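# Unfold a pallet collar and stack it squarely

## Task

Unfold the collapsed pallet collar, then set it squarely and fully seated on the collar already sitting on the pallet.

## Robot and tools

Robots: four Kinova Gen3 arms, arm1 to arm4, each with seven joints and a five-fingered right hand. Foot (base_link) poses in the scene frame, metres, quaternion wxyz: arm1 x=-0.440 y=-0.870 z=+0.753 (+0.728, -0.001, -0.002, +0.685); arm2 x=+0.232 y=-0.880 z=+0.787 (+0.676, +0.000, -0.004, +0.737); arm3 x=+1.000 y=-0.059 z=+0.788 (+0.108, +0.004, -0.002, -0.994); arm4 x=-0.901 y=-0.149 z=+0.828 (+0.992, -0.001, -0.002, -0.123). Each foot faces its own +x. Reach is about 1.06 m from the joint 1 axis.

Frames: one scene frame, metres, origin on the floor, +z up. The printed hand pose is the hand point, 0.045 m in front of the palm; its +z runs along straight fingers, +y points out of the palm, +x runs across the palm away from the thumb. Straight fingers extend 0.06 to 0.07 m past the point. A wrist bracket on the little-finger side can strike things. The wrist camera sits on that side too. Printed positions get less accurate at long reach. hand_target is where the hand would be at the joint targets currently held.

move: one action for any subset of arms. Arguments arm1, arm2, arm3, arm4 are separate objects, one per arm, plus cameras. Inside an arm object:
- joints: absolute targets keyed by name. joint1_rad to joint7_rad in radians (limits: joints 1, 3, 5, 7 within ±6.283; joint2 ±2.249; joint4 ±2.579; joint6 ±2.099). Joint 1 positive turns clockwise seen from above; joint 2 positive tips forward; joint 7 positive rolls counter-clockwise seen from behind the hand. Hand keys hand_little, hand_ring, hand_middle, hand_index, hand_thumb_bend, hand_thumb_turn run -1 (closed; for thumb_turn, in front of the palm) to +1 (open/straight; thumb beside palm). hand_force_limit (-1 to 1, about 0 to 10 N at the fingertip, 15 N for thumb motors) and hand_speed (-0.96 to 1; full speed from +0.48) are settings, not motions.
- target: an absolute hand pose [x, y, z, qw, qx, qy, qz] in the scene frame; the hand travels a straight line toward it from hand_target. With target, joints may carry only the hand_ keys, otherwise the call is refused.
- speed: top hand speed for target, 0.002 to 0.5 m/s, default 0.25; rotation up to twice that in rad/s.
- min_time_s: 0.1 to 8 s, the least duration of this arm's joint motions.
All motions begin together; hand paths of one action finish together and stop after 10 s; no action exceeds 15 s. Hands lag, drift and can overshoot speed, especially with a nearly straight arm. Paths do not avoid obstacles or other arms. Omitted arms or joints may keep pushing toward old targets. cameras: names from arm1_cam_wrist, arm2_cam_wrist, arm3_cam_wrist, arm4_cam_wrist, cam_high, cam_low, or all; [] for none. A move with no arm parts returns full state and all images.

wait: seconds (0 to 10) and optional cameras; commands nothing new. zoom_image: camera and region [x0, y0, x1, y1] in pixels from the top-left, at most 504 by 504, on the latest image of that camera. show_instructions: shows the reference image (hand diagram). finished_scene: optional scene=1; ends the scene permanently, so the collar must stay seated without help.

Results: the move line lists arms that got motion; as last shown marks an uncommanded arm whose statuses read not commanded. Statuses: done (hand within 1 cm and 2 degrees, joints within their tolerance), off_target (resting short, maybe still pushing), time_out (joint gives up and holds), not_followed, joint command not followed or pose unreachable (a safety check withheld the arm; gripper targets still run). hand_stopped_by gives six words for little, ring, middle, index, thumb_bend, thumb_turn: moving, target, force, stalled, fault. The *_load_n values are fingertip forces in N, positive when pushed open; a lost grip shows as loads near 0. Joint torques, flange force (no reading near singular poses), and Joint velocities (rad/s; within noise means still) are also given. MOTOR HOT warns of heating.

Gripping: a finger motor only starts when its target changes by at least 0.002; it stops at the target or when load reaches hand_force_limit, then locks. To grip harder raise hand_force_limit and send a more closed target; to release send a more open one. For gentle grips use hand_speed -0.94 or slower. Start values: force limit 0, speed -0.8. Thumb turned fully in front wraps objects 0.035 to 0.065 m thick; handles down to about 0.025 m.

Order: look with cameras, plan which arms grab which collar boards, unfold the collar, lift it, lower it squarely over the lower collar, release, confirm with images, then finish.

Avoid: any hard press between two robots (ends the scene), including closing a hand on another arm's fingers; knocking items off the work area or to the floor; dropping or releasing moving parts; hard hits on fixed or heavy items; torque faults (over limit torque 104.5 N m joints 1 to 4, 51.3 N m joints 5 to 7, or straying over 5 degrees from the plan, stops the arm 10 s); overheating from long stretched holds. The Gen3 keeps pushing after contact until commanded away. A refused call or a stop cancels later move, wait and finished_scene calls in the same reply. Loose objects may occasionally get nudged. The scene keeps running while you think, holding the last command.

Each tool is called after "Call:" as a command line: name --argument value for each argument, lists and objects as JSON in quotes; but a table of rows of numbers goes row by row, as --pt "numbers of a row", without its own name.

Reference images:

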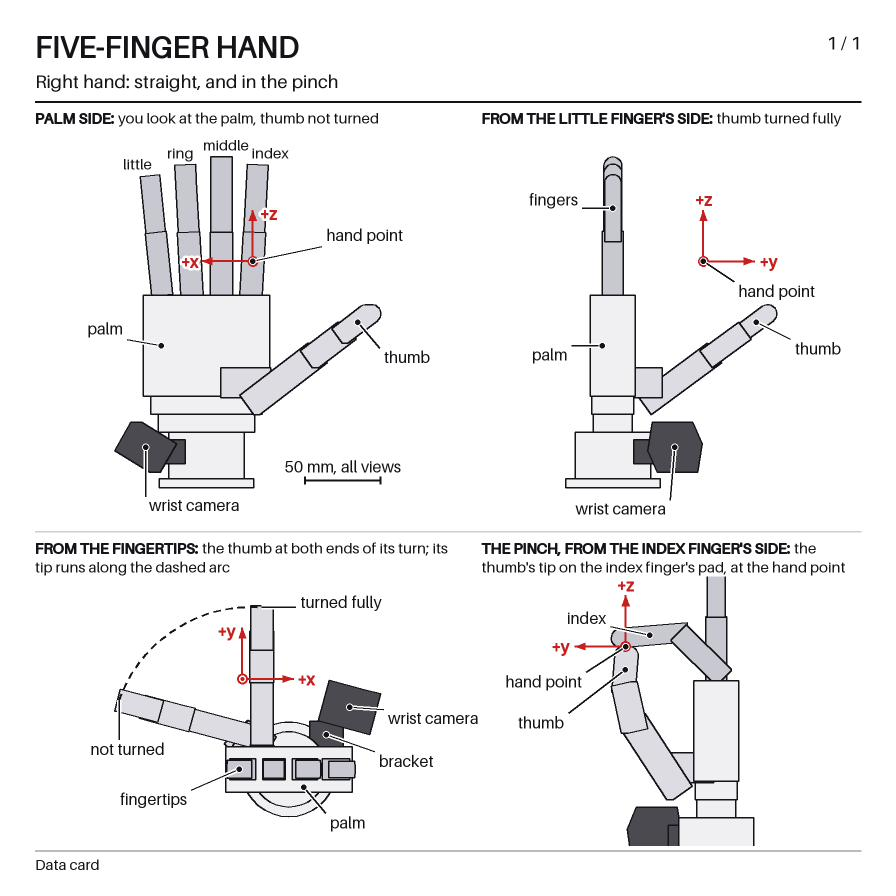

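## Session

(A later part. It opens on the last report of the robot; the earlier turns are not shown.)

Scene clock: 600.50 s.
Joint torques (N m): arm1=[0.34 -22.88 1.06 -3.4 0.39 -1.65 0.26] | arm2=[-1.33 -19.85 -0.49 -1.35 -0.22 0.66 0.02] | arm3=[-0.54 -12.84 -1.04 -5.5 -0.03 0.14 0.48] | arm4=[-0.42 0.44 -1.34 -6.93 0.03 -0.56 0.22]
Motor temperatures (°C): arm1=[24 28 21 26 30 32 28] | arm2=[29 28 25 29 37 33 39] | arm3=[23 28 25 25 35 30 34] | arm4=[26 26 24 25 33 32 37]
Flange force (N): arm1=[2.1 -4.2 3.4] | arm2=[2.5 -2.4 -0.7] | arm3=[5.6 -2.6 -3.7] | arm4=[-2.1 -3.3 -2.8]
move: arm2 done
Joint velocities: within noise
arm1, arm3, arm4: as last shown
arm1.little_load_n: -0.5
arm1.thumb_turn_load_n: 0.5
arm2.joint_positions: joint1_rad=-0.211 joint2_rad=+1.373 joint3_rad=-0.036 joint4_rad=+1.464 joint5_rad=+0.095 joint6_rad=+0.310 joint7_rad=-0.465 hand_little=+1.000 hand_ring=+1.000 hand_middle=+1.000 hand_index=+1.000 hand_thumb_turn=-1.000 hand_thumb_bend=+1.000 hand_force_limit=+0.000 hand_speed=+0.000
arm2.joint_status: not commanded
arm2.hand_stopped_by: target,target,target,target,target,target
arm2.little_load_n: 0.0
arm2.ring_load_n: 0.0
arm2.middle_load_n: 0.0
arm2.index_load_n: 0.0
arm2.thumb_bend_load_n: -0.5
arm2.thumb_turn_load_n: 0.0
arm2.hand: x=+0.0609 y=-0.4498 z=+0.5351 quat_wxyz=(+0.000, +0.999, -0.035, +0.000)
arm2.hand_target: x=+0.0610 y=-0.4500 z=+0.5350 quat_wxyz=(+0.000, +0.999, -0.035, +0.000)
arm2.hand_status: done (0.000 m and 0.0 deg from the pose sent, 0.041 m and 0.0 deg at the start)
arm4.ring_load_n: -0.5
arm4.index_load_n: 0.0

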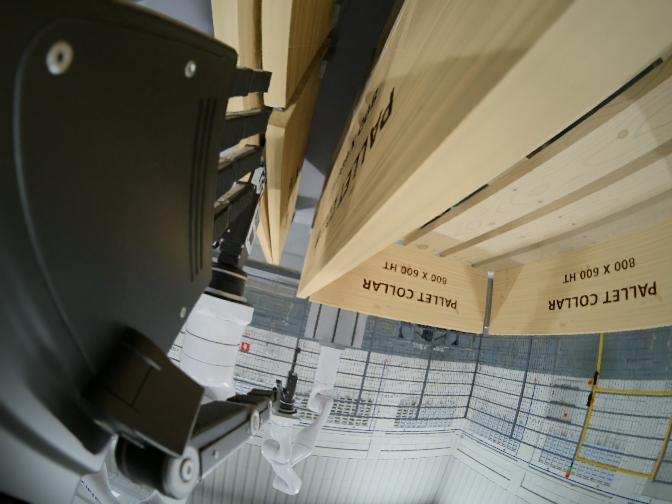

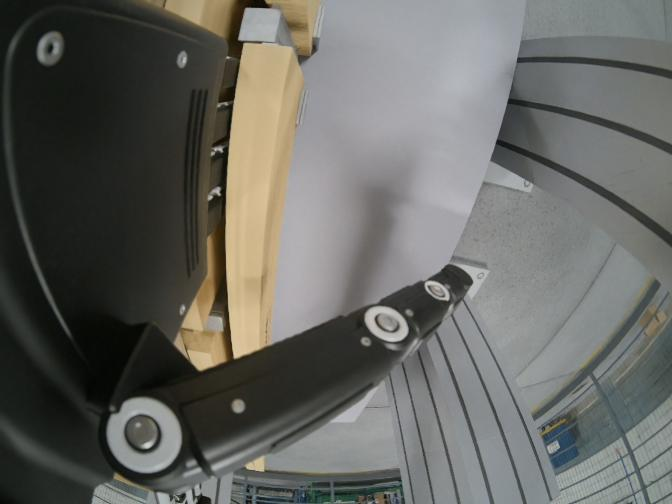

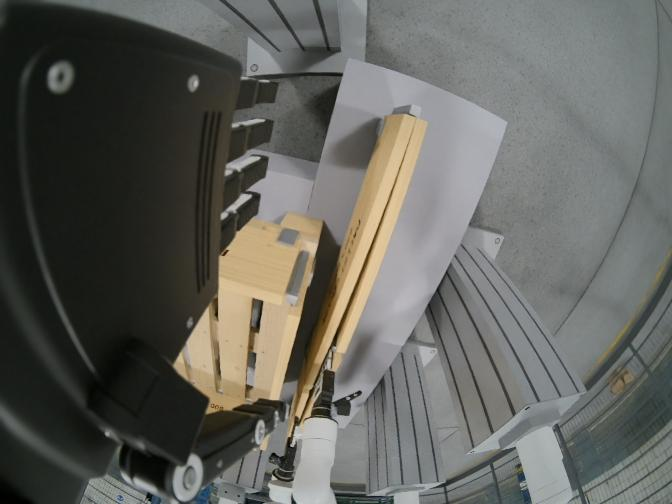

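Call:
move --arm2 '{"target": [0.09, -0.4545, 0.535, 0, 0.9659, 0.2588, 0], "speed": 0.05}' --cameras '["arm2_cam_wrist", "arm3_cam_wrist"]'

Scene clock: 618.63 s.
Joint torques (N m): arm1=[0.33 -22.82 1.11 -3.32 0.4 -1.68 0.24] | arm2=[-1.6 -22.12 -0.56 -3.21 0.46 -0.26 0.59] | arm3=[-0.56 -12.81 -1.12 -5.56 -0.01 0.12 0.48] | arm4=[-0.4 0.41 -1.39 -6.87 -0.01 -0.52 0.23]
Motor temperatures (°C): arm1=[24 28 21 26 30 32 28] | arm2=[29 28 25 29 37 33 39] | arm3=[23 28 25 25 35 30 34] | arm4=[26 26 24 25 33 32 37]
Flange force (N): arm1=[2.0 -3.9 3.4] | arm2=[2.4 1.0 0.3] | arm3=[5.7 -2.8 -3.7] | arm4=[-2.3 -3.4 -3.0]
move: arm2 done
Joint velocities: within noise
arm1, arm3, arm4: as last shown
arm1.little_load_n: 0.0
arm1.thumb_turn_load_n: 0.0
arm2.joint_positions: joint1_rad=-0.170 joint2_rad=+1.381 joint3_rad=-0.128 joint4_rad=+1.433 joint5_rad=+0.352 joint6_rad=+0.354 joint7_rad=-0.089 hand_little=+1.000 hand_ring=+1.000 hand_middle=+1.000 hand_index=+1.000 hand_thumb_turn=-1.000 hand_thumb_bend=+1.000 hand_force_limit=+0.000 hand_speed=+0.000
arm2.joint_status: not commanded
arm2.hand_stopped_by: target,target,target,target,target,target
arm2.little_load_n: -5.5
arm2.ring_load_n: 0.0
arm2.middle_load_n: 0.0
arm2.index_load_n: 0.5
arm2.thumb_bend_load_n: 0.0
arm2.thumb_turn_load_n: 0.0
arm2.hand: x=+0.0900 y=-0.4545 z=+0.5350 quat_wxyz=(+0.000, +0.966, +0.259, +0.000)
arm2.hand_target: x=+0.0900 y=-0.4545 z=+0.5350 quat_wxyz=(+0.000, +0.966, +0.259, +0.000)
arm2.hand_status: done (0.000 m and 0.0 deg from the pose sent, 0.029 m and 34.0 deg at the start)
arm3.little_load_n: -0.5
arm3.thumb_bend_load_n: 0.0
arm4.ring_load_n: 0.0

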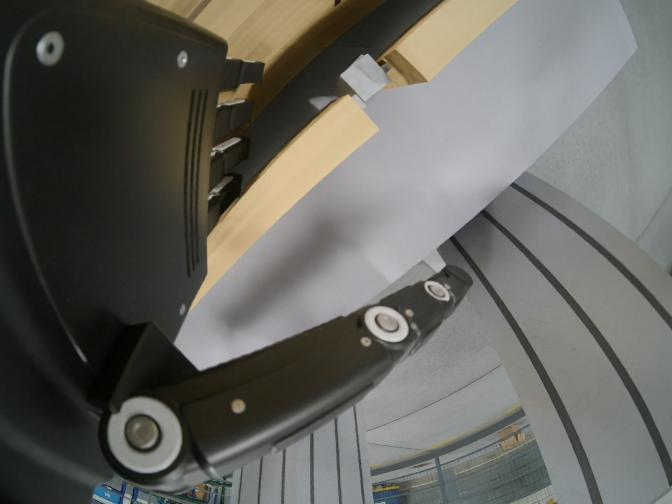

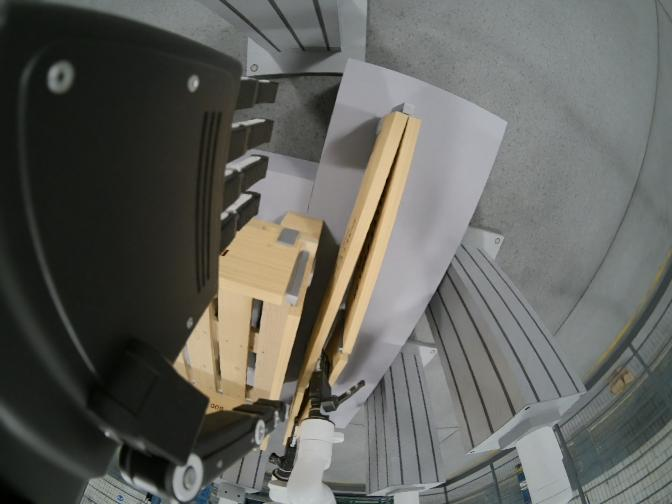

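Call:
move --arm2 '{"target": [0.1195, -0.4453, 0.535, 0, 0.866, 0.5, 0], "speed": 0.06}' --arm1 '{"target": [-0.30, -0.45, 0.70, 0, 1, 0, 0], "speed": 0.25}' --cameras '["arm1_cam_wrist", "arm2_cam_wrist", "arm3_cam_wrist", "cam_high"]'

Scene clock: 631.50 s.
Joint torques (N m): arm1=[0.25 -21.23 -3.42 -4.67 -0.28 -0.03 0.24] | arm2=[-1.34 -18.44 -0.49 -0.06 0.23 1.22 0.51] | arm3=[-0.56 -12.83 -1.1 -5.52 -0.03 0.15 0.49] | arm4=[-0.46 0.42 -1.42 -6.9 0.04 -0.55 0.22]
Motor temperatures (°C): arm1=[24 28 21 26 30 32 28] | arm2=[29 28 25 29 37 33 39] | arm3=[23 28 25 25 35 30 34] | arm4=[26 26 24 25 33 32 37]
Flange force (N): arm1=[-1.1 0.2 4.3] | arm2=[4.8 -1.9 -2.2] | arm3=[5.6 -2.7 -3.6] | arm4=[-2.2 -3.5 -2.9]
move: arm1 done; arm2 done
Joint velocities: within noise
arm1.joint_positions: joint1_rad=+0.430 joint2_rad=+0.964 joint3_rad=-0.319 joint4_rad=+1.620 joint5_rad=+0.444 joint6_rad=+0.632 joint7_rad=-0.063 hand_little=+1.000 hand_ring=+1.000 hand_middle=+1.000 hand_index=+1.000 hand_thumb_turn=+1.000 hand_thumb_bend=+1.000 hand_force_limit=+0.000 hand_speed=-0.800
arm1.joint_status: not commanded
arm1.hand_stopped_by: target,target,target,target,target,target
arm1.little_load_n: 0.0
arm1.ring_load_n: 0.0
arm1.middle_load_n: 0.0
arm1.index_load_n: 0.5
arm1.thumb_bend_load_n: 0.0
arm1.thumb_turn_load_n: 0.0
arm1.hand: x=-0.3000 y=-0.4500 z=+0.7000 quat_wxyz=(+0.000, +1.000, +0.000, +0.000)
arm1.hand_target: x=-0.3000 y=-0.4500 z=+0.7000 quat_wxyz=(+0.000, +1.000, +0.000, +0.000)
arm1.hand_status: done (0.000 m and 0.0 deg from the pose sent, 0.240 m and 180.0 deg at the start)
arm2.joint_positions: joint1_rad=-0.126 joint2_rad=+1.388 joint3_rad=-0.214 joint4_rad=+1.432 joint5_rad=+0.568 joint6_rad=+0.387 joint7_rad=+0.260 hand_little=+0.999 hand_ring=+1.000 hand_middle=+1.000 hand_index=+1.000 hand_thumb_turn=-1.000 hand_thumb_bend=+1.000 hand_force_limit=+0.000 hand_speed=+0.000
arm2.joint_status: not commanded
arm2.hand_stopped_by: target,target,target,target,target,target
arm2.little_load_n: -5.5
arm2.ring_load_n: 0.0
arm2.middle_load_n: 0.0
arm2.index_load_n: 0.5
arm2.thumb_bend_load_n: 0.0
arm2.thumb_turn_load_n: 0.0
arm2.hand: x=+0.1195 y=-0.4453 z=+0.5350 quat_wxyz=(+0.000, +0.866, +0.500, +0.000)
arm2.hand_target: x=+0.1195 y=-0.4453 z=+0.5350 quat_wxyz=(+0.000, +0.866, +0.500, +0.000)
arm2.hand_status: done (0.000 m and 0.0 deg from the pose sent, 0.031 m and 30.0 deg at the start)
arm3, arm4: as last shown
arm3.little_load_n: 0.0

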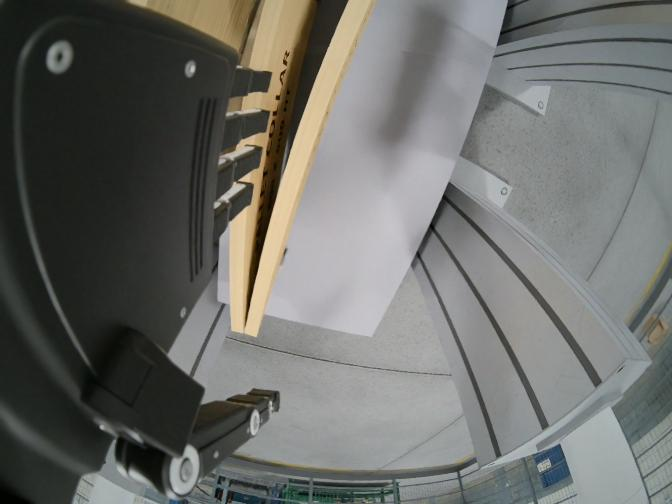

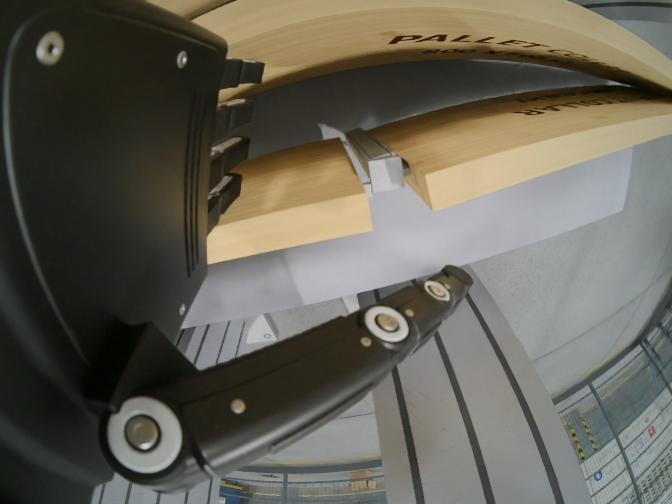

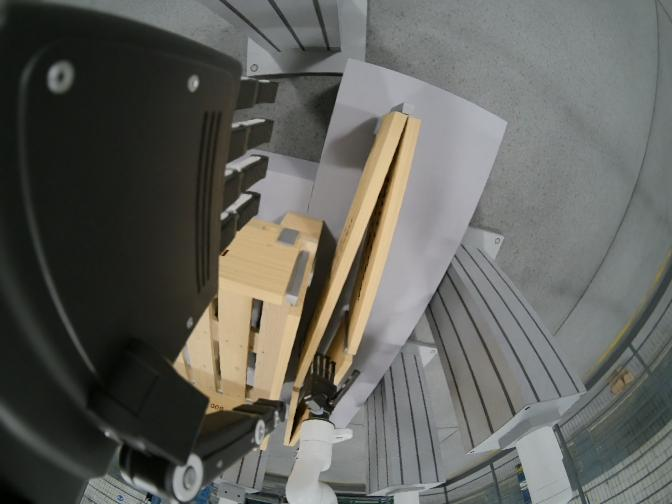

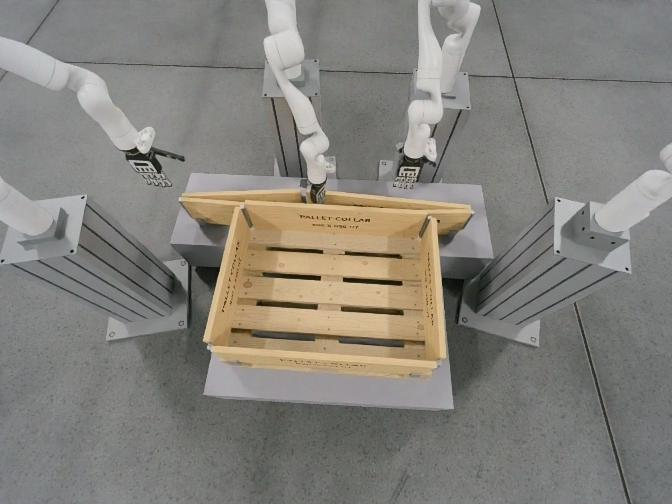

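Call:
zoom_image --camera "arm1_cam_wrist" --region '[210, 0, 400, 200]'

Call:
zoom_image --camera "arm1_cam_wrist" --region '[200, 200, 320, 360]'

Scaled by 2.520 from the camera's image (finer frame: 960x720).

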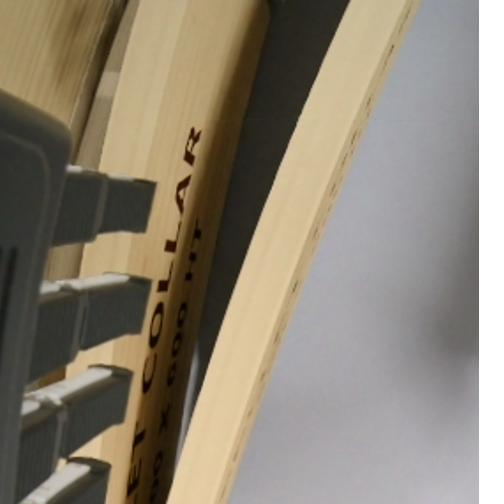

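Scaled by 3.150 from the camera's image (finer frame: 960x720).

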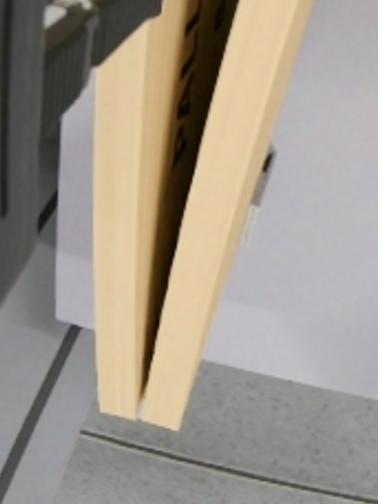

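Call:
move --arm2 '{"target": [0.04, -0.4605, 0.535, 0, 0.99905, -0.0436, 0], "speed": 0.08}' --cameras '["arm2_cam_wrist", "arm1_cam_wrist"]'

Call:
zoom_image --camera "arm2_cam_wrist" --region '[190, 0, 350, 240]'

Scene clock: 697.60 s.
Joint torques (N m): arm1=[0.29 -21.28 -3.42 -4.59 -0.3 -0.07 0.23] | arm2=[-1.19 -19.95 0.23 -1.66 -0.03 0.21 0.14] | arm3=[-0.57 -12.81 -1.08 -5.53 -0.03 0.13 0.5] | arm4=[-0.43 0.43 -1.37 -6.87 0.04 -0.51 0.21]
Motor temperatures (°C): arm1=[24 28 21 26 30 31 28] | arm2=[29 28 25 28 37 33 39] | arm3=[23 28 25 25 35 30 34] | arm4=[26 26 24 25 33 32 37]
Flange force (N): arm1=[-0.9 -0.3 4.3] | arm2=[1.9 -2.4 -1.3] | arm3=[5.7 -2.7 -3.7] | arm4=[-2.2 -3.4 -2.9]
move: arm2 done
Joint velocities: within noise
arm1, arm3, arm4: as last shown
arm1.index_load_n: 0.0
arm2.joint_positions: joint1_rad=-0.260 joint2_rad=+1.369 joint3_rad=-0.028 joint4_rad=+1.483 joint5_rad=+0.074 joint6_rad=+0.294 joint7_rad=-0.511 hand_little=+1.000 hand_ring=+1.000 hand_middle=+1.000 hand_index=+1.000 hand_thumb_turn=-1.000 hand_thumb_bend=+1.000 hand_force_limit=+0.000 hand_speed=+0.000
arm2.joint_status: not commanded
arm2.hand_stopped_by: target,target,target,target,target,target
arm2.little_load_n: 0.0
arm2.ring_load_n: 0.0
arm2.middle_load_n: 0.0
arm2.index_load_n: 0.0
arm2.thumb_bend_load_n: 0.0
arm2.thumb_turn_load_n: 0.0
arm2.hand: x=+0.0400 y=-0.4605 z=+0.5350 quat_wxyz=(+0.000, +0.999, -0.044, +0.000)
arm2.hand_target: x=+0.0400 y=-0.4605 z=+0.5350 quat_wxyz=(+0.000, +0.999, -0.044, +0.000)
arm2.hand_status: done (0.000 m and 0.0 deg from the pose sent, 0.081 m and 65.0 deg at the start)
pictures: arm1_cam_wrist, arm2_cam_wrist

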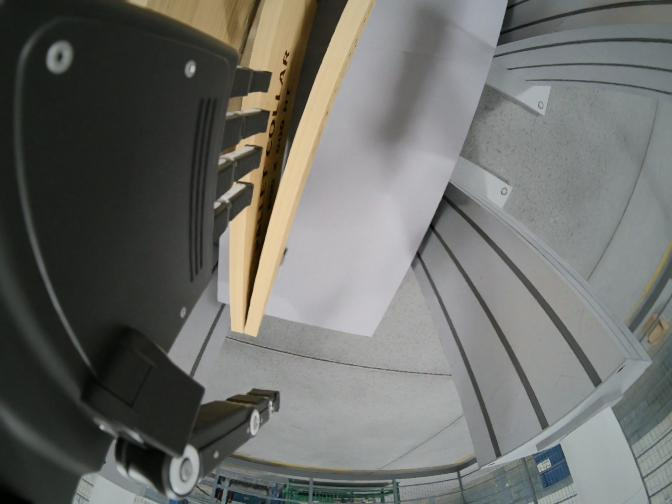

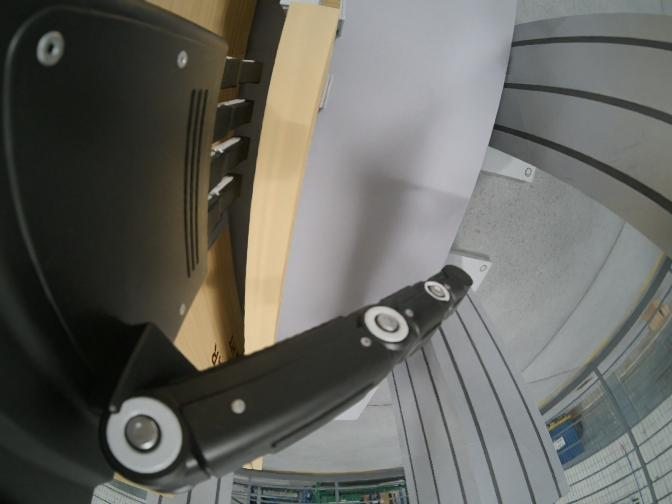

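Scaled by 2.100 from the camera's image (finer frame: 960x720).

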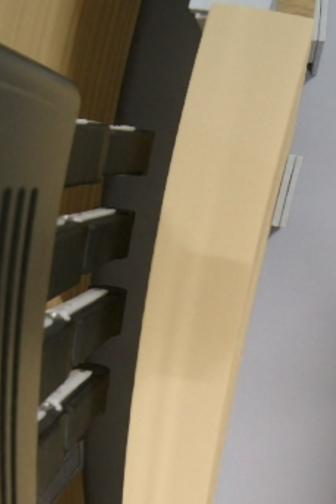

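Call:
move --arm2 '{"target": [0.04, -0.4605, 0.475, 0, 0.99905, -0.0436, 0], "speed": 0.08}' --cameras '[]'

Call:
move --arm2 '{"target": [0.04, -0.468, 0.475, 0, 0.99905, -0.0436, 0], "speed": 0.05}' --cameras '["arm2_cam_wrist", "arm3_cam_wrist"]'

Call:
zoom_image --camera "arm2_cam_wrist" --region '[190, 0, 430, 300]'

Scene clock: 710.97 s.
Joint torques (N m): arm1=[0.26 -21.32 -3.41 -4.79 -0.28 -0.01 0.26] | arm2=[-1.33 -20.06 0.16 -1.45 -0.07 0.24 0.14] | arm3=[-0.57 -12.84 -1.07 -5.49 -0.03 0.14 0.49] | arm4=[-0.38 0.48 -1.35 -6.94 0.01 -0.52 0.22]
Motor temperatures (°C): arm1=[24 28 21 26 30 31 28] | arm2=[29 28 25 28 37 33 39] | arm3=[23 28 25 25 35 30 34] | arm4=[26 26 24 25 33 32 37]
Flange force (N): arm1=[-1.2 0.5 4.5] | arm2=[2.2 -2.5 -1.1] | arm3=[5.5 -2.7 -3.7] | arm4=[-2.0 -3.4 -2.6]
move: arm2 done
Joint velocities: within noise
arm1, arm3, arm4: as last shown
arm2.joint_positions: joint1_rad=-0.262 joint2_rad=+1.508 joint3_rad=-0.026 joint4_rad=+1.371 joint5_rad=+0.075 joint6_rad=+0.268 joint7_rad=-0.511 hand_little=+1.000 hand_ring=+1.000 hand_middle=+1.000 hand_index=+1.000 hand_thumb_turn=-1.000 hand_thumb_bend=+1.000 hand_force_limit=+0.000 hand_speed=+0.000
arm2.joint_status: not commanded
arm2.hand_stopped_by: target,target,target,target,target,target
arm2.little_load_n: 0.0
arm2.ring_load_n: 0.0
arm2.middle_load_n: 0.0
arm2.index_load_n: 0.0
arm2.thumb_bend_load_n: 0.0
arm2.thumb_turn_load_n: 0.0
arm2.hand: x=+0.0400 y=-0.4605 z=+0.4750 quat_wxyz=(+0.000, +0.999, -0.044, +0.000)
arm2.hand_target: x=+0.0400 y=-0.4605 z=+0.4750 quat_wxyz=(+0.000, +0.999, -0.044, +0.000)
arm2.hand_status: done (0.000 m and 0.0 deg from the pose sent, 0.060 m and 0.0 deg at the start)

Scene clock: 711.93 s.
Joint torques (N m): arm1=[0.28 -21.25 -3.51 -4.62 -0.24 -0.1 0.25] | arm2=[-1.28 -19.95 0.29 -1.15 -0.03 0.24 0.09] | arm3=[-0.58 -12.85 -1.07 -5.53 -0.02 0.14 0.5] | arm4=[-0.4 0.35 -1.37 -6.89 0.04 -0.54 0.2]
Motor temperatures (°C): arm1=[24 28 21 26 30 31 28] | arm2=[29 28 25 28 37 33 39] | arm3=[23 28 25 25 35 30 34] | arm4=[26 26 24 25 33 32 37]
Flange force (N): arm1=[-1.0 -0.2 4.3] | arm2=[2.0 -3.1 -0.7] | arm3=[5.6 -2.7 -3.6] | arm4=[-2.3 -3.4 -2.9]
move: arm2 done
Joint velocities: within noise
arm1, arm3, arm4: as last shown
arm2.joint_positions: joint1_rad=-0.269 joint2_rad=+1.503 joint3_rad=-0.024 joint4_rad=+1.398 joint5_rad=+0.073 joint6_rad=+0.245 joint7_rad=-0.516 hand_little=+1.000 hand_ring=+1.000 hand_middle=+1.000 hand_index=+1.000 hand_thumb_turn=-1.000 hand_thumb_bend=+1.000 hand_force_limit=+0.000 hand_speed=+0.000
arm2.joint_status: not commanded
arm2.hand_stopped_by: target,target,target,target,target,target
arm2.little_load_n: 0.0
arm2.ring_load_n: 0.0
arm2.middle_load_n: 0.0
arm2.index_load_n: 0.0
arm2.thumb_bend_load_n: -0.5
arm2.thumb_turn_load_n: 0.0
arm2.hand: x=+0.0400 y=-0.4680 z=+0.4750 quat_wxyz=(+0.000, +0.999, -0.044, +0.000)
arm2.hand_target: x=+0.0400 y=-0.4680 z=+0.4750 quat_wxyz=(+0.000, +0.999, -0.044, +0.000)
arm2.hand_status: done (0.000 m and 0.0 deg from the pose sent, 0.008 m and 0.0 deg at the start)
arm3.index_load_n: 0.5

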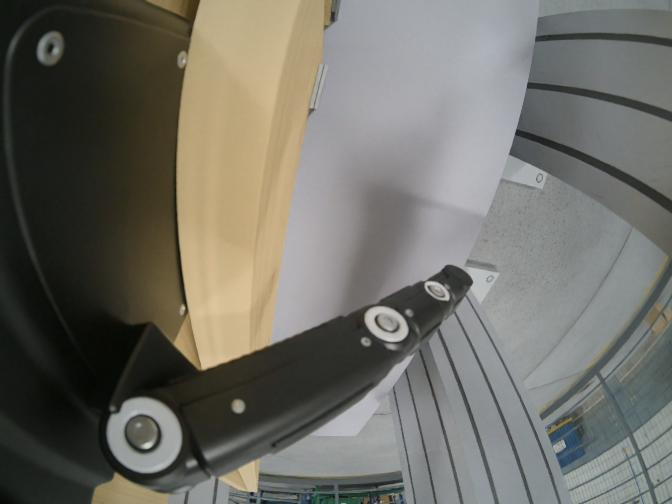

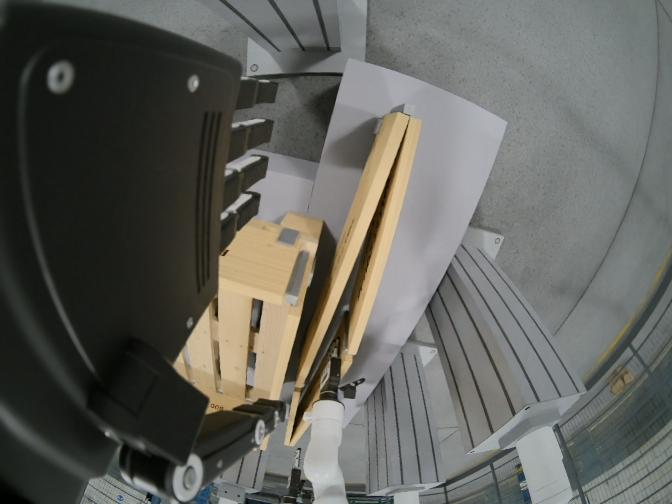

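Scaled by 1.680 from the camera's image (finer frame: 960x720).

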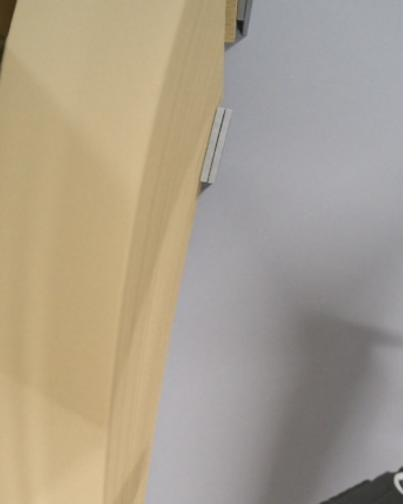

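Call:
move --arm2 '{"joints": {"hand_thumb_bend": -0.9, "hand_force_limit": -0.1, "hand_speed": -0.85}}' --cameras '["arm2_cam_wrist"]'

Scene clock: 726.00 s.
Joint torques (N m): arm1=[0.24 -21.29 -3.49 -4.66 -0.28 -0.05 0.26] | arm2=[-1.02 -20.73 0.34 -2 -0.33 -0.06 -0.21] | arm3=[-0.57 -12.84 -1.1 -5.53 -0.03 0.15 0.48] | arm4=[-0.41 0.37 -1.36 -6.89 0.02 -0.52 0.22]
Motor temperatures (°C): arm1=[24 28 21 26 30 31 28] | arm2=[29 29 25 28 37 33 39] | arm3=[23 28 25 25 35 30 34] | arm4=[26 26 24 25 33 32 37]
Flange force (N): arm1=[-1.0 0.0 4.4] | arm2=[2.8 -1.5 -0.7] | arm3=[5.6 -2.8 -3.6] | arm4=[-2.3 -3.3 -2.9]
move: arm2 off_target
Joint velocities: within noise
arm1, arm3: as last shown
arm2.joint_positions: joint1_rad=-0.269 joint2_rad=+1.503 joint3_rad=-0.024 joint4_rad=+1.398 joint5_rad=+0.073 joint6_rad=+0.245 joint7_rad=-0.516 hand_little=+1.000 hand_ring=+1.000 hand_middle=+1.000 hand_index=+1.000 hand_thumb_turn=-1.000 hand_thumb_bend=-0.329 hand_force_limit=-0.100 hand_speed=-0.850
arm2.joint_status: hand_thumb_bend off_target (ended at -0.329, target -0.900); the others done
arm2.hand_stopped_by: target,target,target,target,force,target
arm2.little_load_n: 0.0
arm2.ring_load_n: 0.0
arm2.middle_load_n: 0.0
arm2.index_load_n: 0.0
arm2.thumb_bend_load_n: 8.0
arm2.thumb_turn_load_n: 0.5
arm2.hand: x=+0.0400 y=-0.4680 z=+0.4750 quat_wxyz=(+0.000, +0.999, -0.044, +0.000)
arm2.hand_target: x=+0.0400 y=-0.4680 z=+0.4750 quat_wxyz=(+0.000, +0.999, -0.044, +0.000)
arm2.hand_status: not commanded
arm3.index_load_n: 0.0
arm4.joint_positions: joint1_rad=-0.447 joint2_rad=-0.420 joint3_rad=-0.077 joint4_rad=+1.464 joint5_rad=-0.045 joint6_rad=+1.972 joint7_rad=-2.054 hand_little=+1.000 hand_ring=+1.000 hand_middle=+1.000 hand_index=+1.000 hand_thumb_turn=+1.000 hand_thumb_bend=+1.000 hand_force_limit=+0.000 hand_speed=-0.800
arm4.joint_status: not commanded
arm4.hand_stopped_by: target,target,target,target,target,target
arm4.little_load_n: 0.0
arm4.ring_load_n: 0.0
arm4.middle_load_n: 0.0
arm4.index_load_n: 0.0
arm4.thumb_bend_load_n: 0.0
arm4.thumb_turn_load_n: 0.0
arm4.hand: x=-0.7253 y=-0.0607 z=+1.3433 quat_wxyz=(-0.058, -0.094, -0.994, -0.026)
arm4.hand_target: x=-0.7253 y=-0.0607 z=+1.3433 quat_wxyz=(-0.058, -0.094, -0.994, -0.026)
arm4.hand_status: not commanded

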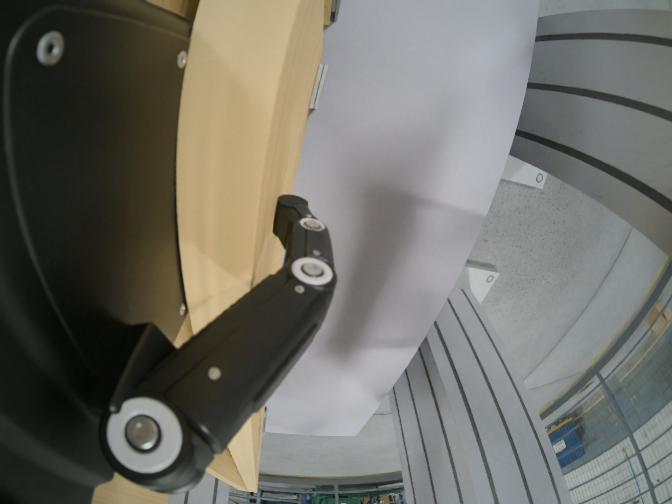

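Call:
move --arm2 '{"joints": {"hand_little": 0.5, "hand_ring": 0.5, "hand_middle": 0.5, "hand_index": 0.5, "hand_force_limit": -0.6, "hand_speed": -0.9}}' --cameras '[]'

Scene clock: 731.63 s.
Joint torques (N m): arm1=[0.24 -21.33 -3.48 -4.65 -0.2 -0.06 0.25] | arm2=[-1.51 -20.48 -0.56 -0.3 -0.37 1.02 -0.1] | arm3=[-0.55 -12.82 -1.07 -5.52 -0.03 0.14 0.49] | arm4=[-0.4 0.38 -1.36 -6.95 0.06 -0.51 0.21]
Motor temperatures (°C): arm1=[24 28 21 26 30 31 28] | arm2=[29 29 25 28 37 33 39] | arm3=[23 28 25 25 35 30 34] | arm4=[26 26 24 25 33 32 37]
Flange force (N): arm1=[-1.0 -0.1 4.4] | arm2=[2.4 -4.2 2.5] | arm3=[5.6 -2.7 -3.7] | arm4=[-2.2 -3.3 -2.6]
move: arm2 off_target
Joint velocities: within noise
arm1, arm4: as last shown
arm2.joint_positions: joint1_rad=-0.269 joint2_rad=+1.503 joint3_rad=-0.024 joint4_rad=+1.398 joint5_rad=+0.073 joint6_rad=+0.245 joint7_rad=-0.516 hand_little=+0.843 hand_ring=+0.862 hand_middle=+1.000 hand_index=+0.853 hand_thumb_turn=-1.000 hand_thumb_bend=-0.329 hand_force_limit=-0.600 hand_speed=-0.900
arm2.joint_status: hand_little off_target (ended at +0.843, target +0.500); hand_ring off_target (ended at +0.862, target +0.500); hand_middle off_target (ended at +1.000, target +0.500); hand_index off_target (ended at +0.853, target +0.500); the others done
arm2.hand_stopped_by: force,force,fault,force,force,target
arm2.little_load_n: 4.5
arm2.ring_load_n: 5.0
arm2.middle_load_n: 0.5
arm2.index_load_n: 3.5
arm2.thumb_bend_load_n: 9.0
arm2.thumb_turn_load_n: 0.5
arm2.hand: x=+0.0400 y=-0.4680 z=+0.4750 quat_wxyz=(+0.000, +0.999, -0.044, +0.000)
arm2.hand_target: x=+0.0400 y=-0.4680 z=+0.4750 quat_wxyz=(+0.000, +0.999, -0.044, +0.000)
arm2.hand_status: not commanded
arm3.joint_positions: joint1_rad=-0.325 joint2_rad=+0.561 joint3_rad=+0.024 joint4_rad=+1.956 joint5_rad=-0.010 joint6_rad=+0.620 joint7_rad=-2.083 hand_little=+1.000 hand_ring=+1.000 hand_middle=+1.000 hand_index=+1.000 hand_thumb_turn=+1.000 hand_thumb_bend=+1.000 hand_force_limit=+0.000 hand_speed=-0.800
arm3.joint_status: not commanded
arm3.hand_stopped_by: target,target,target,target,target,target
arm3.little_load_n: 0.0
arm3.ring_load_n: 0.0
arm3.middle_load_n: 0.0
arm3.index_load_n: 0.0
arm3.thumb_bend_load_n: -0.5
arm3.thumb_turn_load_n: 0.0
arm3.hand: x=+0.6000 y=-0.3000 z=+0.8500 quat_wxyz=(+0.000, -1.000, +0.000, +0.000)
arm3.hand_target: x=+0.6000 y=-0.3000 z=+0.8500 quat_wxyz=(+0.000, -1.000, +0.000, +0.000)
arm3.hand_status: not commanded

Call:
move --arm1 '{"target": [-0.20, -0.44, 0.60, 0, 0.99905, -0.0436, 0], "speed": 0.2, "joints": {"hand_thumb_turn": -1, "hand_speed": 0}}' --arm3 '{"target": [0.45, -0.40, 0.62, 0, 1, 0, 0], "speed": 0.2, "joints": {"hand_thumb_turn": -1, "hand_speed": 0}}' --cameras '["arm1_cam_wrist", "arm2_cam_wrist", "arm3_cam_wrist", "cam_high"]'

Call:
zoom_image --camera "arm1_cam_wrist" --region '[190, 0, 370, 260]'

Call:
zoom_image --camera "arm3_cam_wrist" --region '[190, 0, 370, 260]'

Scene clock: 763.93 s.
Joint torques (N m): arm1=[0.26 -23.59 -3.47 -4.49 -0.2 -0.13 0.23] | arm2=[-1.53 -20.49 -0.54 -0.27 -0.41 0.9 -0.08] | arm3=[-0.64 -20.6 -0.88 -5.58 -0.05 0.15 0.48] | arm4=[-0.43 0.41 -1.38 -6.94 0.03 -0.52 0.23]
Motor temperatures (°C): arm1=[24 28 21 26 30 31 28] | arm2=[29 29 25 28 37 33 39] | arm3=[23 28 25 25 35 30 34] | arm4=[26 26 24 25 33 32 37]
Flange force (N): arm1=[-1.1 0.2 3.4] | arm2=[2.2 -4.7 2.6] | arm3=[6.9 -3.7 -5.9] | arm4=[-2.2 -3.4 -2.7]
move: arm1 done; arm3 done
Joint velocities: within noise
arm1.joint_positions: joint1_rad=+0.567 joint2_rad=+1.226 joint3_rad=-0.284 joint4_rad=+1.366 joint5_rad=+0.466 joint6_rad=+0.619 joint7_rad=+0.052 hand_little=+1.000 hand_ring=+1.000 hand_middle=+1.000 hand_index=+1.000 hand_thumb_turn=-1.000 hand_thumb_bend=+1.000 hand_force_limit=+0.000 hand_speed=+0.000
arm1.joint_status: all done
arm1.hand_stopped_by: target,target,target,target,target,target
arm1.little_load_n: 0.0
arm1.ring_load_n: 0.0
arm1.middle_load_n: 0.0
arm1.index_load_n: 0.0
arm1.thumb_bend_load_n: 0.0
arm1.thumb_turn_load_n: 0.0
arm1.hand: x=-0.2000 y=-0.4400 z=+0.6000 quat_wxyz=(+0.000, +0.999, -0.044, +0.000)
arm1.hand_target: x=-0.2000 y=-0.4400 z=+0.6000 quat_wxyz=(+0.000, +0.999, -0.044, +0.000)
arm1.hand_status: done (0.000 m and 0.0 deg from the pose sent, 0.142 m and 5.0 deg at the start)
arm2, arm4: as last shown
arm2.middle_load_n: 0.0
arm2.thumb_bend_load_n: 8.5
arm3.joint_positions: joint1_rad=-0.336 joint2_rad=+1.269 joint3_rad=+0.023 joint4_rad=+1.236 joint5_rad=-0.025 joint6_rad=+0.631 joint7_rad=-2.096 hand_little=+1.000 hand_ring=+1.000 hand_middle=+1.000 hand_index=+1.000 hand_thumb_turn=-1.000 hand_thumb_bend=+1.000 hand_force_limit=+0.000 hand_speed=+0.000
arm3.joint_status: all done
arm3.hand_stopped_by: target,target,target,target,target,target
arm3.little_load_n: 0.0
arm3.ring_load_n: 0.0
arm3.middle_load_n: 0.0
arm3.index_load_n: 0.0
arm3.thumb_bend_load_n: 0.0
arm3.thumb_turn_load_n: 0.0
arm3.hand: x=+0.4500 y=-0.4000 z=+0.6200 quat_wxyz=(+0.000, -1.000, +0.000, +0.000)
arm3.hand_target: x=+0.4500 y=-0.4000 z=+0.6200 quat_wxyz=(+0.000, -1.000, +0.000, +0.000)
arm3.hand_status: done (0.000 m and 0.0 deg from the pose sent, 0.292 m and 0.0 deg at the start)

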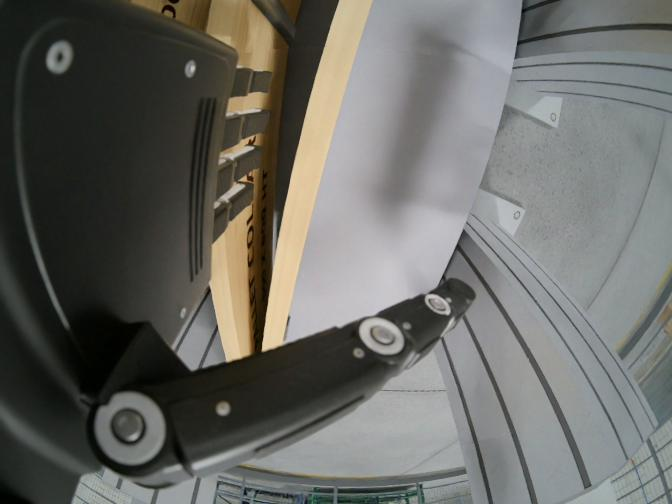

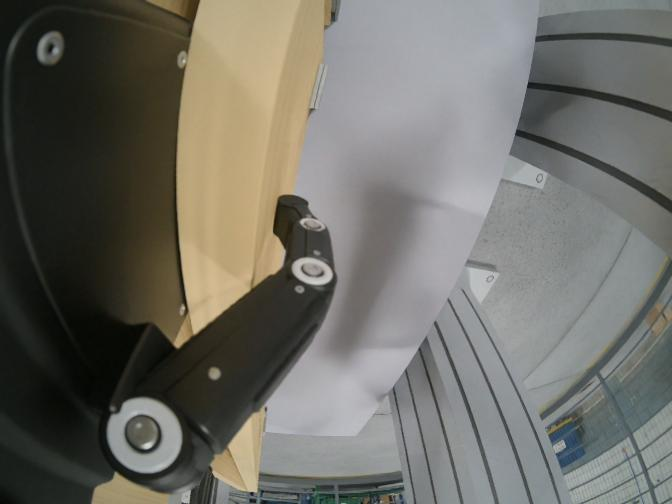

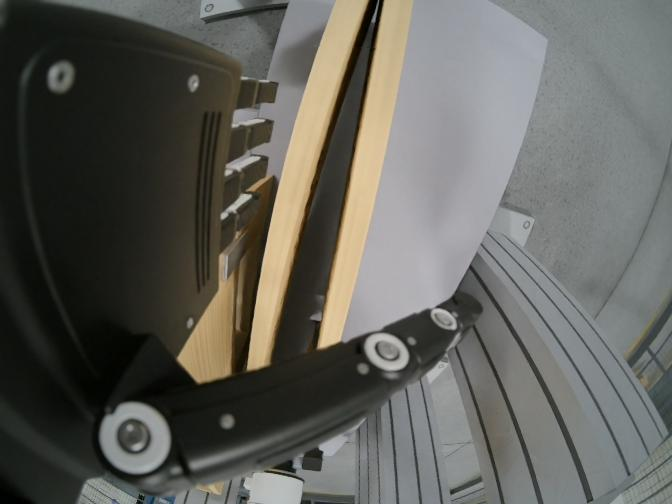

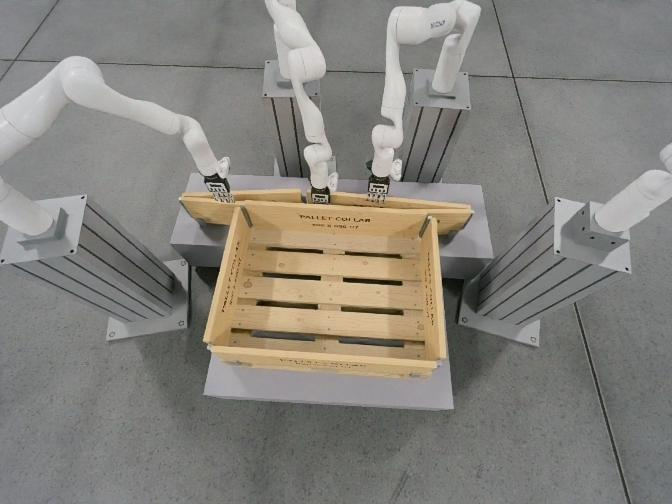

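Scaled by 1.938 from the camera's image (finer frame: 960x720).

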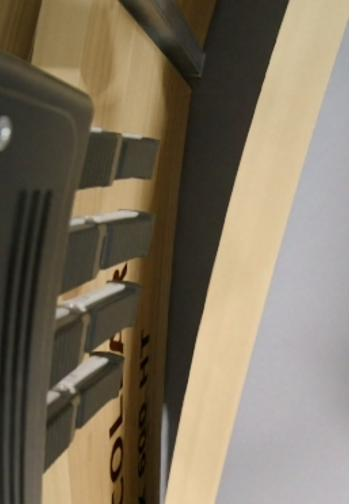

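Scaled by 1.938 from the camera's image (finer frame: 960x720).

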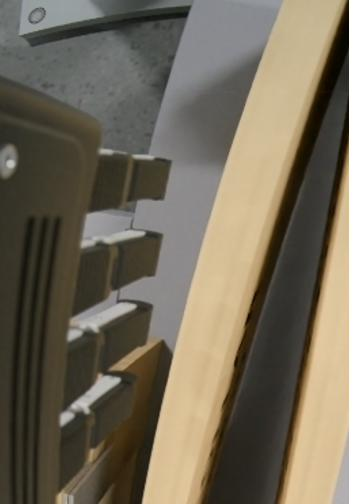

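Call:
move --arm1 '{"target": [-0.20, -0.450, 0.535, 0, 0.99885, -0.048, 0], "speed": 0.1}' --arm3 '{"target": [0.395, -0.462, 0.56, 0, 0.99905, -0.0436, 0], "speed": 0.1}' --cameras '["arm1_cam_wrist", "arm3_cam_wrist"]'

Call:
zoom_image --camera "arm1_cam_wrist" --region '[190, 0, 370, 260]'

Call:
zoom_image --camera "arm3_cam_wrist" --region '[190, 0, 370, 260]'

Scene clock: 794.10 s.
Joint torques (N m): arm1=[0.14 -23.71 -3.13 -3.94 -0.19 0.04 0.27] | arm2=[1.1 -21.85 3.54 -6.38 0.2 -2.24 -0.13] | arm3=[-5.16 -25.78 -4.63 -11.39 -2.35 -3.05 0] | arm4=[-0.42 0.4 -1.34 -6.88 0.03 -0.55 0.26]
Motor temperatures (°C): arm1=[24 28 21 26 30 31 28] | arm2=[29 29 25 28 37 33 39] | arm3=[23 29 25 25 35 30 34] | arm4=[26 26 24 25 33 32 37]
Flange force (N): arm1=[-1.6 1.6 3.2] | arm2=[2.1 8.3 -7.9] | arm3=[13.1 -18.9 -10.6] | arm4=[-2.2 -3.2 -3.0]
move: arm1 done; arm3 done
Joint velocities: within noise
arm1.joint_positions: joint1_rad=+0.557 joint2_rad=+1.349 joint3_rad=-0.248 joint4_rad=+1.330 joint5_rad=+0.489 joint6_rad=+0.526 joint7_rad=+0.034 hand_little=+1.000 hand_ring=+1.000 hand_middle=+1.000 hand_index=+1.000 hand_thumb_turn=-1.000 hand_thumb_bend=+1.000 hand_force_limit=+0.000 hand_speed=+0.000
arm1.joint_status: not commanded
arm1.hand_stopped_by: target,target,target,target,target,target
arm1.little_load_n: 0.0
arm1.ring_load_n: 0.0
arm1.middle_load_n: 0.0
arm1.index_load_n: 0.0
arm1.thumb_bend_load_n: 0.0
arm1.thumb_turn_load_n: 0.5
arm1.hand: x=-0.2000 y=-0.4500 z=+0.5350 quat_wxyz=(+0.000, +0.999, -0.048, +0.000)
arm1.hand_target: x=-0.2000 y=-0.4500 z=+0.5350 quat_wxyz=(+0.000, +0.999, -0.048, +0.000)
arm1.hand_status: done (0.000 m and 0.0 deg from the pose sent, 0.066 m and 0.5 deg at the start)
arm2, arm4: as last shown
arm2.joint_positions: joint1_rad=-0.269 joint2_rad=+1.503 joint3_rad=-0.024 joint4_rad=+1.398 joint5_rad=+0.073 joint6_rad=+0.245 joint7_rad=-0.516 hand_little=+0.843 hand_ring=+0.862 hand_middle=+1.000 hand_index=+0.852 hand_thumb_turn=-1.000 hand_thumb_bend=-0.328 hand_force_limit=-0.600 hand_speed=-0.900
arm2.little_load_n: 0.5
arm2.ring_load_n: 1.5
arm2.index_load_n: 1.0
arm2.thumb_bend_load_n: 17.5
arm2.thumb_turn_load_n: 2.0
arm2.hand: x=+0.0400 y=-0.4681 z=+0.4750 quat_wxyz=(+0.000, +0.999, -0.044, +0.000)
arm3.joint_positions: joint1_rad=-0.386 joint2_rad=+1.546 joint3_rad=+0.054 joint4_rad=+0.709 joint5_rad=-0.060 joint6_rad=+0.883 joint7_rad=-2.220 hand_little=+1.000 hand_ring=+1.000 hand_middle=+1.000 hand_index=+1.000 hand_thumb_turn=-1.000 hand_thumb_bend=+1.000 hand_force_limit=+0.000 hand_speed=+0.000
arm3.joint_status: not commanded
arm3.hand_stopped_by: target,target,target,target,target,target
arm3.little_load_n: 0.5
arm3.ring_load_n: 0.0
arm3.middle_load_n: 0.0
arm3.index_load_n: 0.0
arm3.thumb_bend_load_n: 0.0
arm3.thumb_turn_load_n: 0.0
arm3.hand: x=+0.3950 y=-0.4620 z=+0.5600 quat_wxyz=(+0.000, -0.999, +0.044, +0.000)
arm3.hand_target: x=+0.3950 y=-0.4620 z=+0.5600 quat_wxyz=(+0.000, -0.999, +0.044, +0.000)
arm3.hand_status: done (0.000 m and 0.0 deg from the pose sent, 0.102 m and 5.0 deg at the start)

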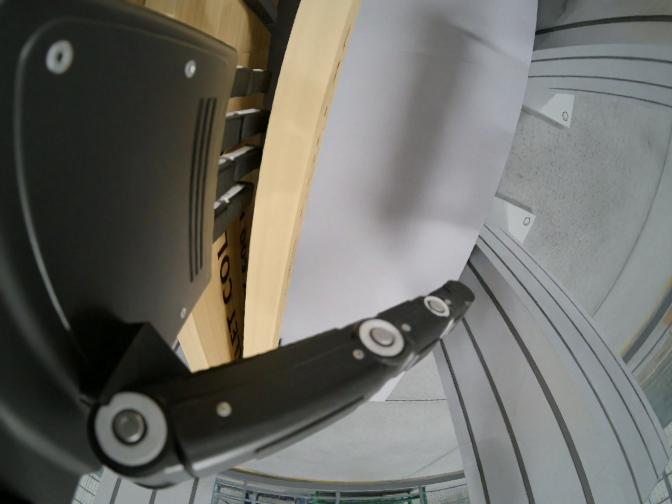

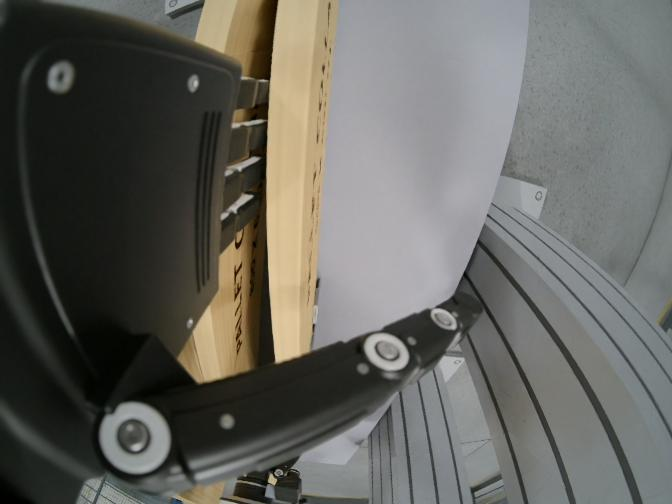

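Scaled by 1.938 from the camera's image (finer frame: 960x720).

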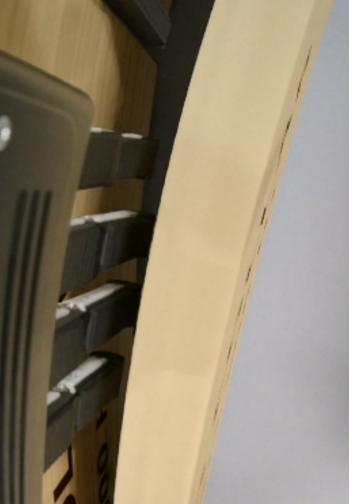

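Scaled by 1.938 from the camera's image (finer frame: 960x720).

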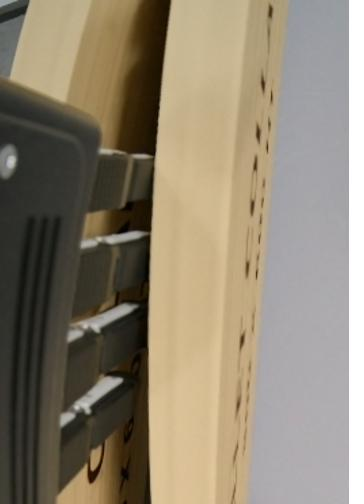

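Call:
move --arm3 '{"target": [0.395, -0.452, 0.56, 0, 0.99905, -0.0436, 0], "speed": 0.05}' --cameras '["arm3_cam_wrist"]'

Scene clock: 798.87 s.
Joint torques (N m): arm1=[0.24 -23.69 -3.17 -3.94 -0.2 -0.04 0.26] | arm2=[-0.71 -20.12 0.59 -0.47 -0.2 0.87 0.01] | arm3=[-0.6 -22.7 -0.69 -6.9 -0.04 0.15 0.5] | arm4=[-0.43 0.43 -1.43 -6.91 0.02 -0.52 0.21]
Motor temperatures (°C): arm1=[24 28 21 26 30 31 28] | arm2=[29 29 25 28 37 33 39] | arm3=[23 29 25 25 35 30 34] | arm4=[26 26 24 25 33 32 37]
Flange force (N): arm1=[-1.7 1.4 3.2] | arm2=[0.9 -3.3 1.3] | arm3=[10.5 -7.3 -7.5] | arm4=[-2.2 -3.6 -2.7]
move: arm3 done
Joint velocities: within noise
arm1, arm2, arm4: as last shown
arm1.thumb_turn_load_n: 0.0
arm2.little_load_n: 4.0
arm2.ring_load_n: 4.5
arm2.index_load_n: 3.0
arm2.thumb_bend_load_n: 8.5
arm2.thumb_turn_load_n: 1.0
arm2.hand: x=+0.0400 y=-0.4680 z=+0.4750 quat_wxyz=(+0.000, +0.999, -0.044, +0.000)
arm3.joint_positions: joint1_rad=-0.373 joint2_rad=+1.532 joint3_rad=+0.052 joint4_rad=+0.747 joint5_rad=-0.059 joint6_rad=+0.858 joint7_rad=-2.207 hand_little=+1.000 hand_ring=+1.000 hand_middle=+1.000 hand_index=+1.000 hand_thumb_turn=-1.000 hand_thumb_bend=+1.000 hand_force_limit=+0.000 hand_speed=+0.000
arm3.joint_status: not commanded
arm3.hand_stopped_by: target,target,target,target,target,target
arm3.little_load_n: 0.0
arm3.ring_load_n: 0.0
arm3.middle_load_n: 0.0
arm3.index_load_n: 0.0
arm3.thumb_bend_load_n: 0.0
arm3.thumb_turn_load_n: 0.0
arm3.hand: x=+0.3950 y=-0.4520 z=+0.5600 quat_wxyz=(+0.000, -0.999, +0.044, +0.000)
arm3.hand_target: x=+0.3950 y=-0.4520 z=+0.5600 quat_wxyz=(+0.000, -0.999, +0.044, +0.000)
arm3.hand_status: done (0.000 m and 0.0 deg from the pose sent, 0.010 m and 0.0 deg at the start)

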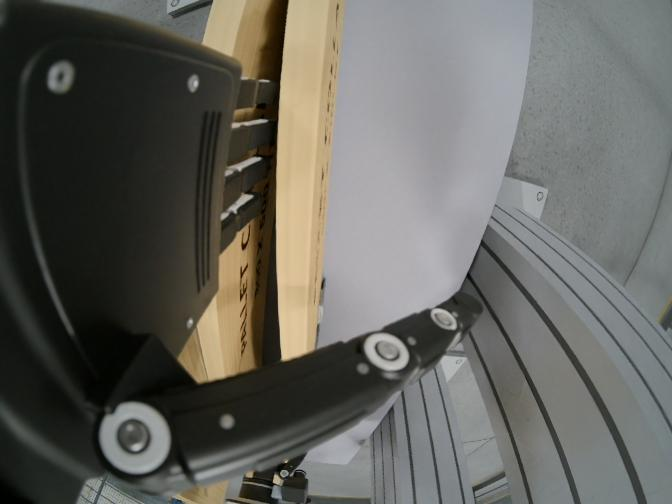

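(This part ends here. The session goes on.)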